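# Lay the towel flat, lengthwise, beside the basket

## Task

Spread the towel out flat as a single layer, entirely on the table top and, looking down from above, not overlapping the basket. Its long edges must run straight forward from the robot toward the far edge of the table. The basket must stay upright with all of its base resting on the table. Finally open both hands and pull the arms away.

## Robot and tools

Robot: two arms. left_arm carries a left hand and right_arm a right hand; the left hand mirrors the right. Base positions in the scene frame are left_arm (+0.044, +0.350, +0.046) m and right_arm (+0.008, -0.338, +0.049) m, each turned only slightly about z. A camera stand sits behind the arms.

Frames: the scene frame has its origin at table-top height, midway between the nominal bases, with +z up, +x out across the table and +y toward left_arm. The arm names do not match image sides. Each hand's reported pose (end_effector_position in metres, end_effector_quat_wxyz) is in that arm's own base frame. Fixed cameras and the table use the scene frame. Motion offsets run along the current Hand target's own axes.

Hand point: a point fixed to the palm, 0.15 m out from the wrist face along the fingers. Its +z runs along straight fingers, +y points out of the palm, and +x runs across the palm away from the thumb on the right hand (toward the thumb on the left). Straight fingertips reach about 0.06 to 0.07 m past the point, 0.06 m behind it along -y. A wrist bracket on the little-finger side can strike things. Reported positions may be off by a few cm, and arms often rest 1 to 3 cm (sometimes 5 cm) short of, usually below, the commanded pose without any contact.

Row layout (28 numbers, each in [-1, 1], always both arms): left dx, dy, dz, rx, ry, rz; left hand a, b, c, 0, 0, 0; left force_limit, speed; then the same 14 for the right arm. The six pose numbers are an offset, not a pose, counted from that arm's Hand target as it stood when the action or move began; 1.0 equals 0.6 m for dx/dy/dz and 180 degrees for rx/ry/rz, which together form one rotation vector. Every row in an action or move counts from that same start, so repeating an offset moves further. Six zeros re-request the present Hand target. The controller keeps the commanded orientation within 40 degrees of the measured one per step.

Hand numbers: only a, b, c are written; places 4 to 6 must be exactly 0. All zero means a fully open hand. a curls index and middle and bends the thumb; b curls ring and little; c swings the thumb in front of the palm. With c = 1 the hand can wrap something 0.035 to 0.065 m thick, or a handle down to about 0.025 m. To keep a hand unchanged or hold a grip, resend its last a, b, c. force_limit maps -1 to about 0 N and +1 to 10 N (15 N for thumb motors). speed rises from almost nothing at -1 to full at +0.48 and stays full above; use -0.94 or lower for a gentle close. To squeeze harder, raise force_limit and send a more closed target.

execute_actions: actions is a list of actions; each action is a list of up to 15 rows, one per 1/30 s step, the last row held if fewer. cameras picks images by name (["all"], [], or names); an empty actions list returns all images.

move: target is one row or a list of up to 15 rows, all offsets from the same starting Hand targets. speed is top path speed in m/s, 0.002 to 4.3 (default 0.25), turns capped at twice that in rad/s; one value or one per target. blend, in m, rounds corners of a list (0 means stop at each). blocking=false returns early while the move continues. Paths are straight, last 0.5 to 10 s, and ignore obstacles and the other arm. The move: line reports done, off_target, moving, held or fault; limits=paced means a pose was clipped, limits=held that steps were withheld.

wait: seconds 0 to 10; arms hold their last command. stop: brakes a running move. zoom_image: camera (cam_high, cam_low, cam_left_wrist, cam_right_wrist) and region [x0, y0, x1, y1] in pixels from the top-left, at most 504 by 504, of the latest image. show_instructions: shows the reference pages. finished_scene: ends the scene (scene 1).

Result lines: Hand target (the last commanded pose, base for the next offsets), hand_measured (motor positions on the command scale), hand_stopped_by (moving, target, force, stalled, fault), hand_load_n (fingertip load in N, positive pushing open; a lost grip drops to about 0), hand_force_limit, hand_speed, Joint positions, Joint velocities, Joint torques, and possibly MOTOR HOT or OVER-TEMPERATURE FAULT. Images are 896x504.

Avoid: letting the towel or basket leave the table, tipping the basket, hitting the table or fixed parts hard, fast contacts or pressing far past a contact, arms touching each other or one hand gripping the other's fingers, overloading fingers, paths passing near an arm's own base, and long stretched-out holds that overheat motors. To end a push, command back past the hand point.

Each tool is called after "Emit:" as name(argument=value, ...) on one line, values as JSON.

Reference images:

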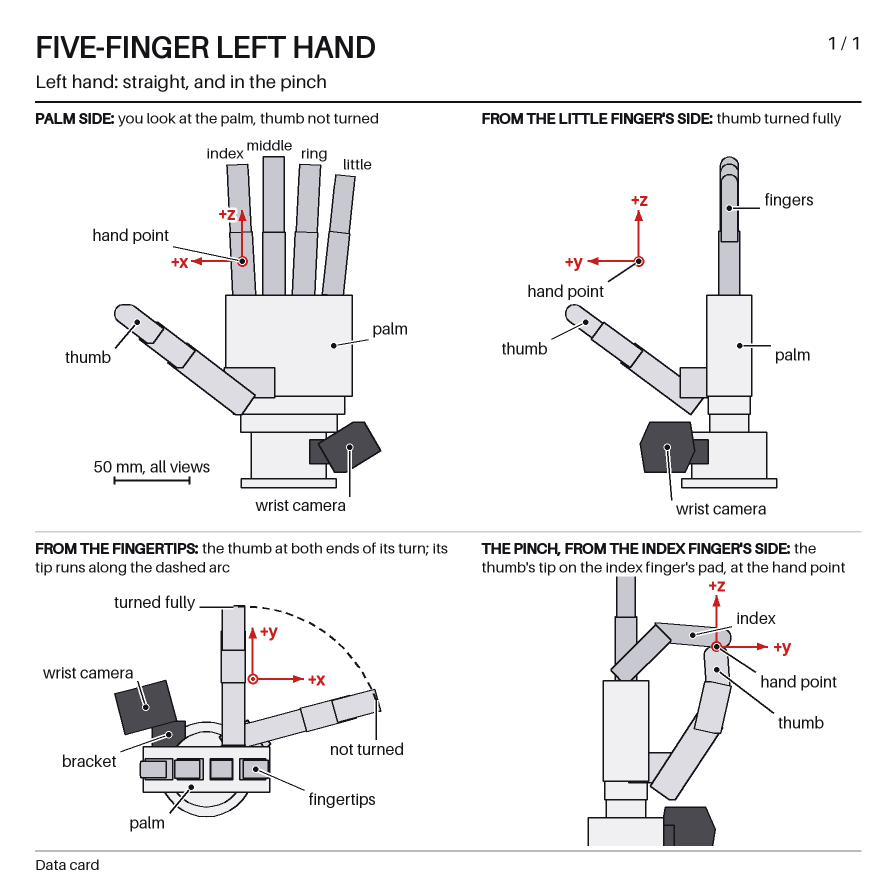

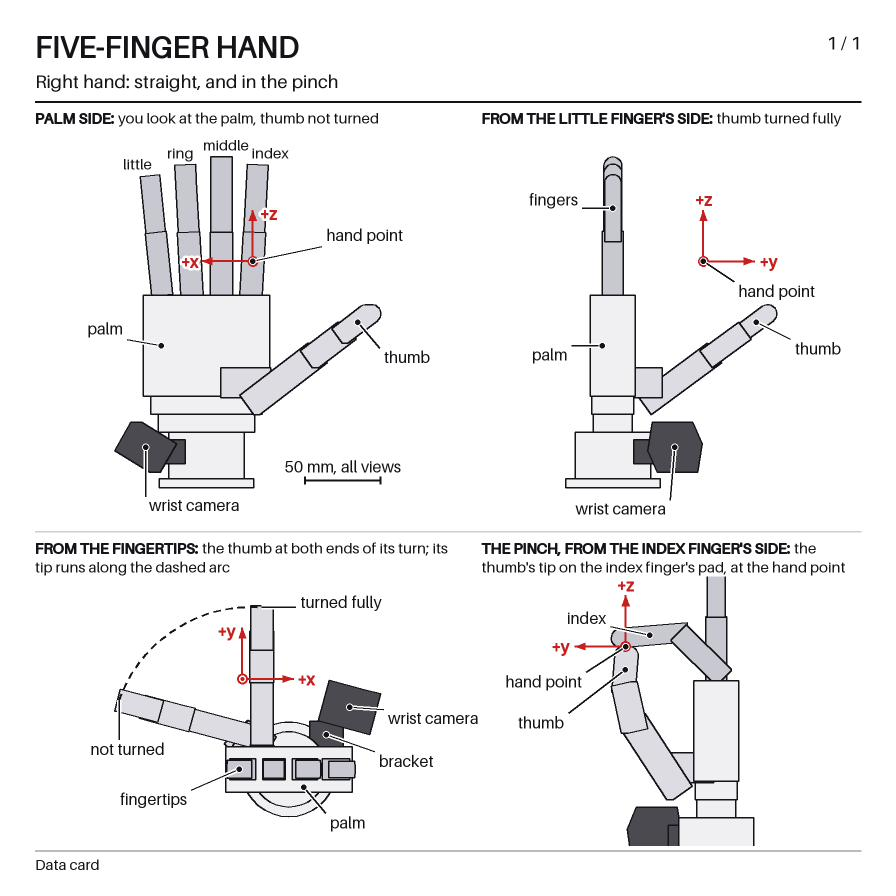

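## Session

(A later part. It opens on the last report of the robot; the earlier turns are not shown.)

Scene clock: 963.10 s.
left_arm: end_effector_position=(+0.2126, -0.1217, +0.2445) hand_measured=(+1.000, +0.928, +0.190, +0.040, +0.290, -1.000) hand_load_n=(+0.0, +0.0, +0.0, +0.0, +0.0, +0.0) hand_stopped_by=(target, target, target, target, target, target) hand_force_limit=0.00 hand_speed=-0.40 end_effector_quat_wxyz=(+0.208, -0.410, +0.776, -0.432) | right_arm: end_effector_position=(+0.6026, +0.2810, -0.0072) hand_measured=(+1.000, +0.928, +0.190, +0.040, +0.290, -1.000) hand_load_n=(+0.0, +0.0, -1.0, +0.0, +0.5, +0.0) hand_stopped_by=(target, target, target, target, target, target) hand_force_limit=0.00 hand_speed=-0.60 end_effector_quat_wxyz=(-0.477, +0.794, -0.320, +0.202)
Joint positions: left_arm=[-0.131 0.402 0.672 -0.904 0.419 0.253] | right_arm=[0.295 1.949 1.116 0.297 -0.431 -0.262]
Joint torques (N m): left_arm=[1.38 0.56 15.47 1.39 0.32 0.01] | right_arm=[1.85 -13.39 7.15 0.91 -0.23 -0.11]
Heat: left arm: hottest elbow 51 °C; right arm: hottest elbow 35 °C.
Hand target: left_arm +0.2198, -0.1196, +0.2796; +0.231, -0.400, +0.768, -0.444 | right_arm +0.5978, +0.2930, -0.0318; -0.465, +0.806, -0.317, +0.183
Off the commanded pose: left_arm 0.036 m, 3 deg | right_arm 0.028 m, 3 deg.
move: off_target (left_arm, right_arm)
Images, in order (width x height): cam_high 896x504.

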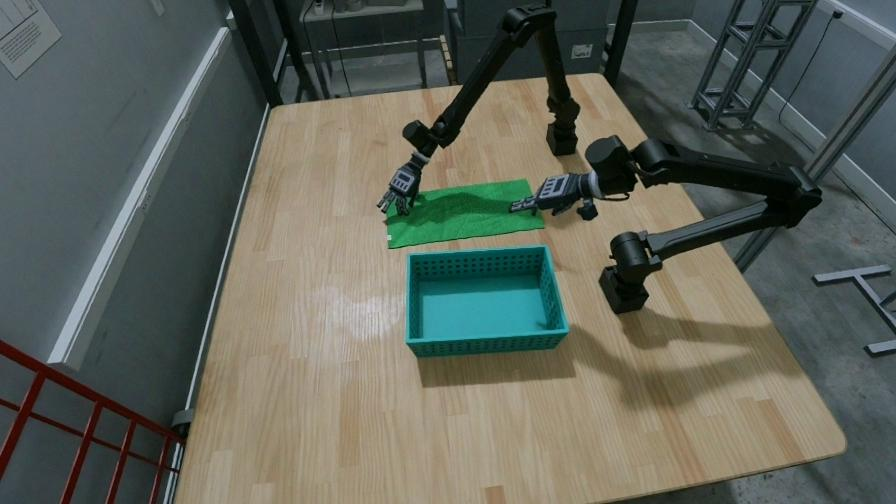

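Emit:
move(target=[[0,0,0,0,0,0,0.48,0,1,0,0,0,0,-0.4,0,-0.1732,-0.1,0,0,0,0.48,0,1,0,0,0,0,-0.6],[-0.2458,0.0572,-0.1657,0,-0.2165,-0.125,0.48,0,1,0,0,0,0,-0.4,0.1768,0.0587,-0.9415,0,0.2887,0.1667,0.48,0,1,0,0,0,0,-0.6]], speed=0.2, blend=[0.03, 0], cameras=["all"])

Emit:
zoom_image(camera="cam_high", region=[370, 110, 610, 270])

Scene clock: 988.17 s.
left_arm: end_effector_position=(+0.2154, +0.0540, +0.2653) hand_measured=(+1.000, +0.928, +0.190, +0.040, +0.290, -1.000) hand_load_n=(+0.0, +0.0, +0.0, +0.0, +0.0, +0.0) hand_stopped_by=(target, target, target, target, target, target) hand_force_limit=0.00 hand_speed=-0.40 end_effector_quat_wxyz=(-0.354, +0.677, -0.561, +0.318) | right_arm: end_effector_position=(+0.3275, -0.1425, +0.2009) hand_measured=(+1.000, +0.928, +0.190, +0.040, +0.290, -1.000) hand_load_n=(+0.0, +0.0, +0.0, +0.0, +0.0, +0.0) hand_stopped_by=(target, target, target, target, target, target) hand_force_limit=0.00 hand_speed=-0.60 end_effector_quat_wxyz=(+0.311, -0.542, +0.685, -0.374)
Joint positions: left_arm=[0.698 0.36 0.731 -1.025 0.455 0.284] | right_arm=[-0.654 0.778 0.649 -0.473 -0.375 -0.222]
Joint torques (N m): left_arm=[1.26 1.44 14.89 1.84 0.35 -0.02] | right_arm=[-0.91 -3.55 10.15 1.58 -0.24 -0.13]
Heat: left arm: hottest elbow 51 °C; right arm: hottest elbow 36 °C.
Hand target: left_arm +0.2199, +0.0605, +0.2992; -0.382, +0.664, -0.556, +0.322 | right_arm +0.3301, -0.1502, +0.2201; +0.311, -0.539, +0.678, -0.391
Off the commanded pose: left_arm 0.035 m, 4 deg | right_arm 0.021 m, 2 deg.
move: off_target (left_arm, right_arm)

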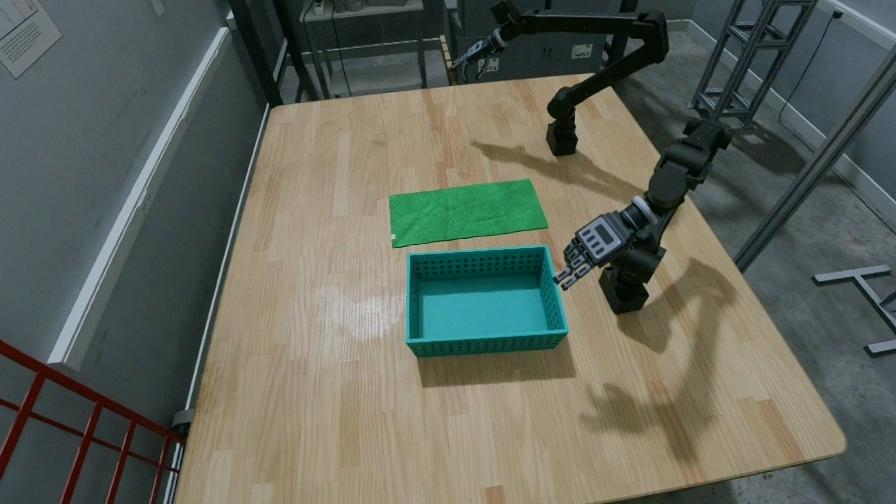

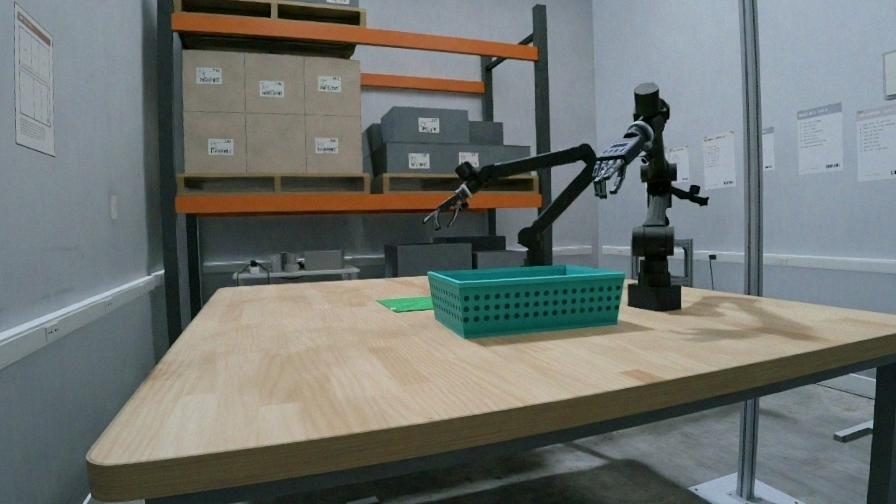

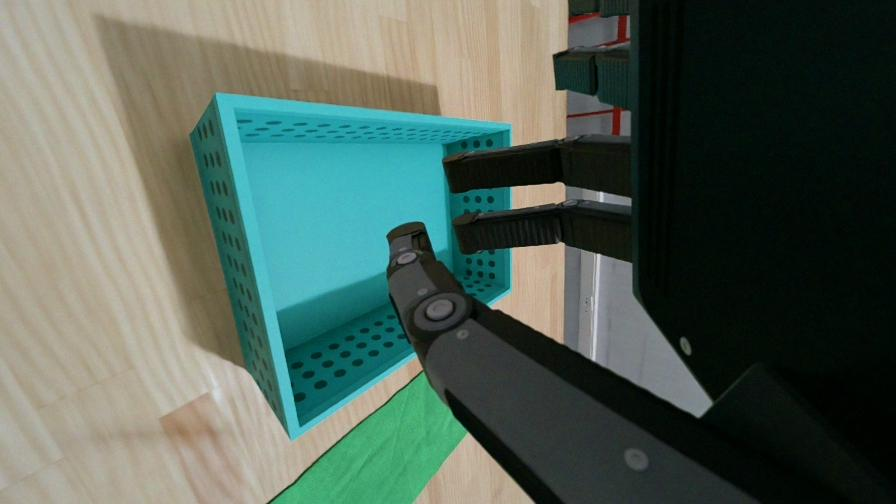

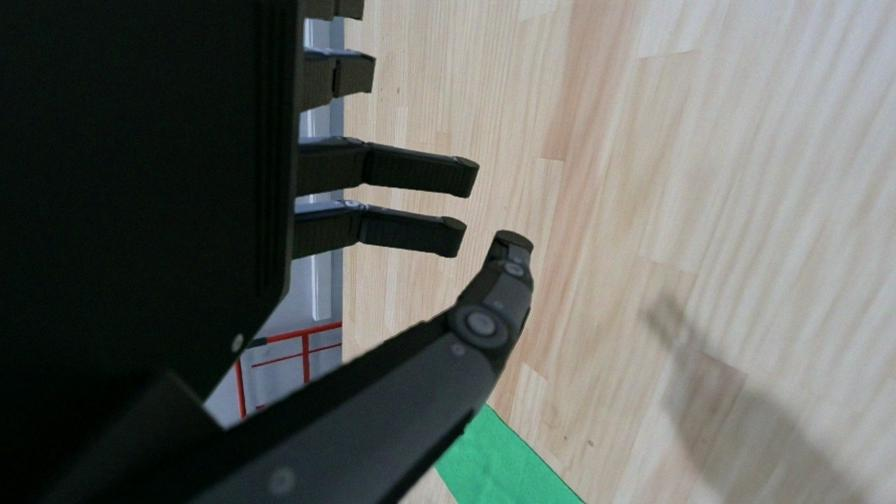

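Scaled by 2.100 from the camera's 896x504 image, which has a finer 1280x720 frame.

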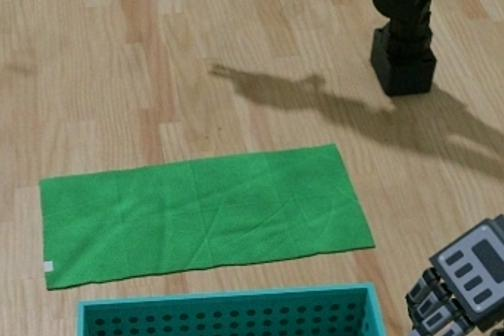

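Emit:
zoom_image(camera="cam_low", region=[360, 270, 480, 350])

Emit:
zoom_image(camera="cam_high", region=[380, 165, 560, 260])

Scaled by 4.200 from the camera's 896x504 image, which has a finer 1280x720 frame.

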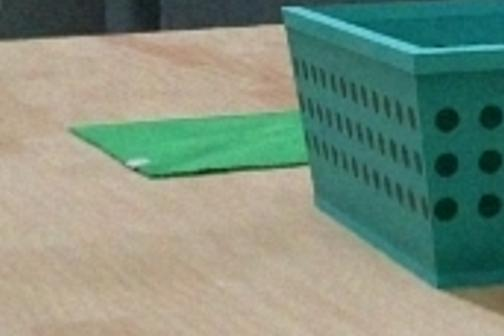

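Scaled by 2.800 from the camera's 896x504 image, which has a finer 1280x720 frame.

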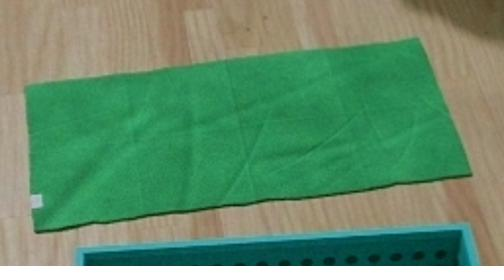

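Emit:
finished_scene()

The scene is finished: the task was done.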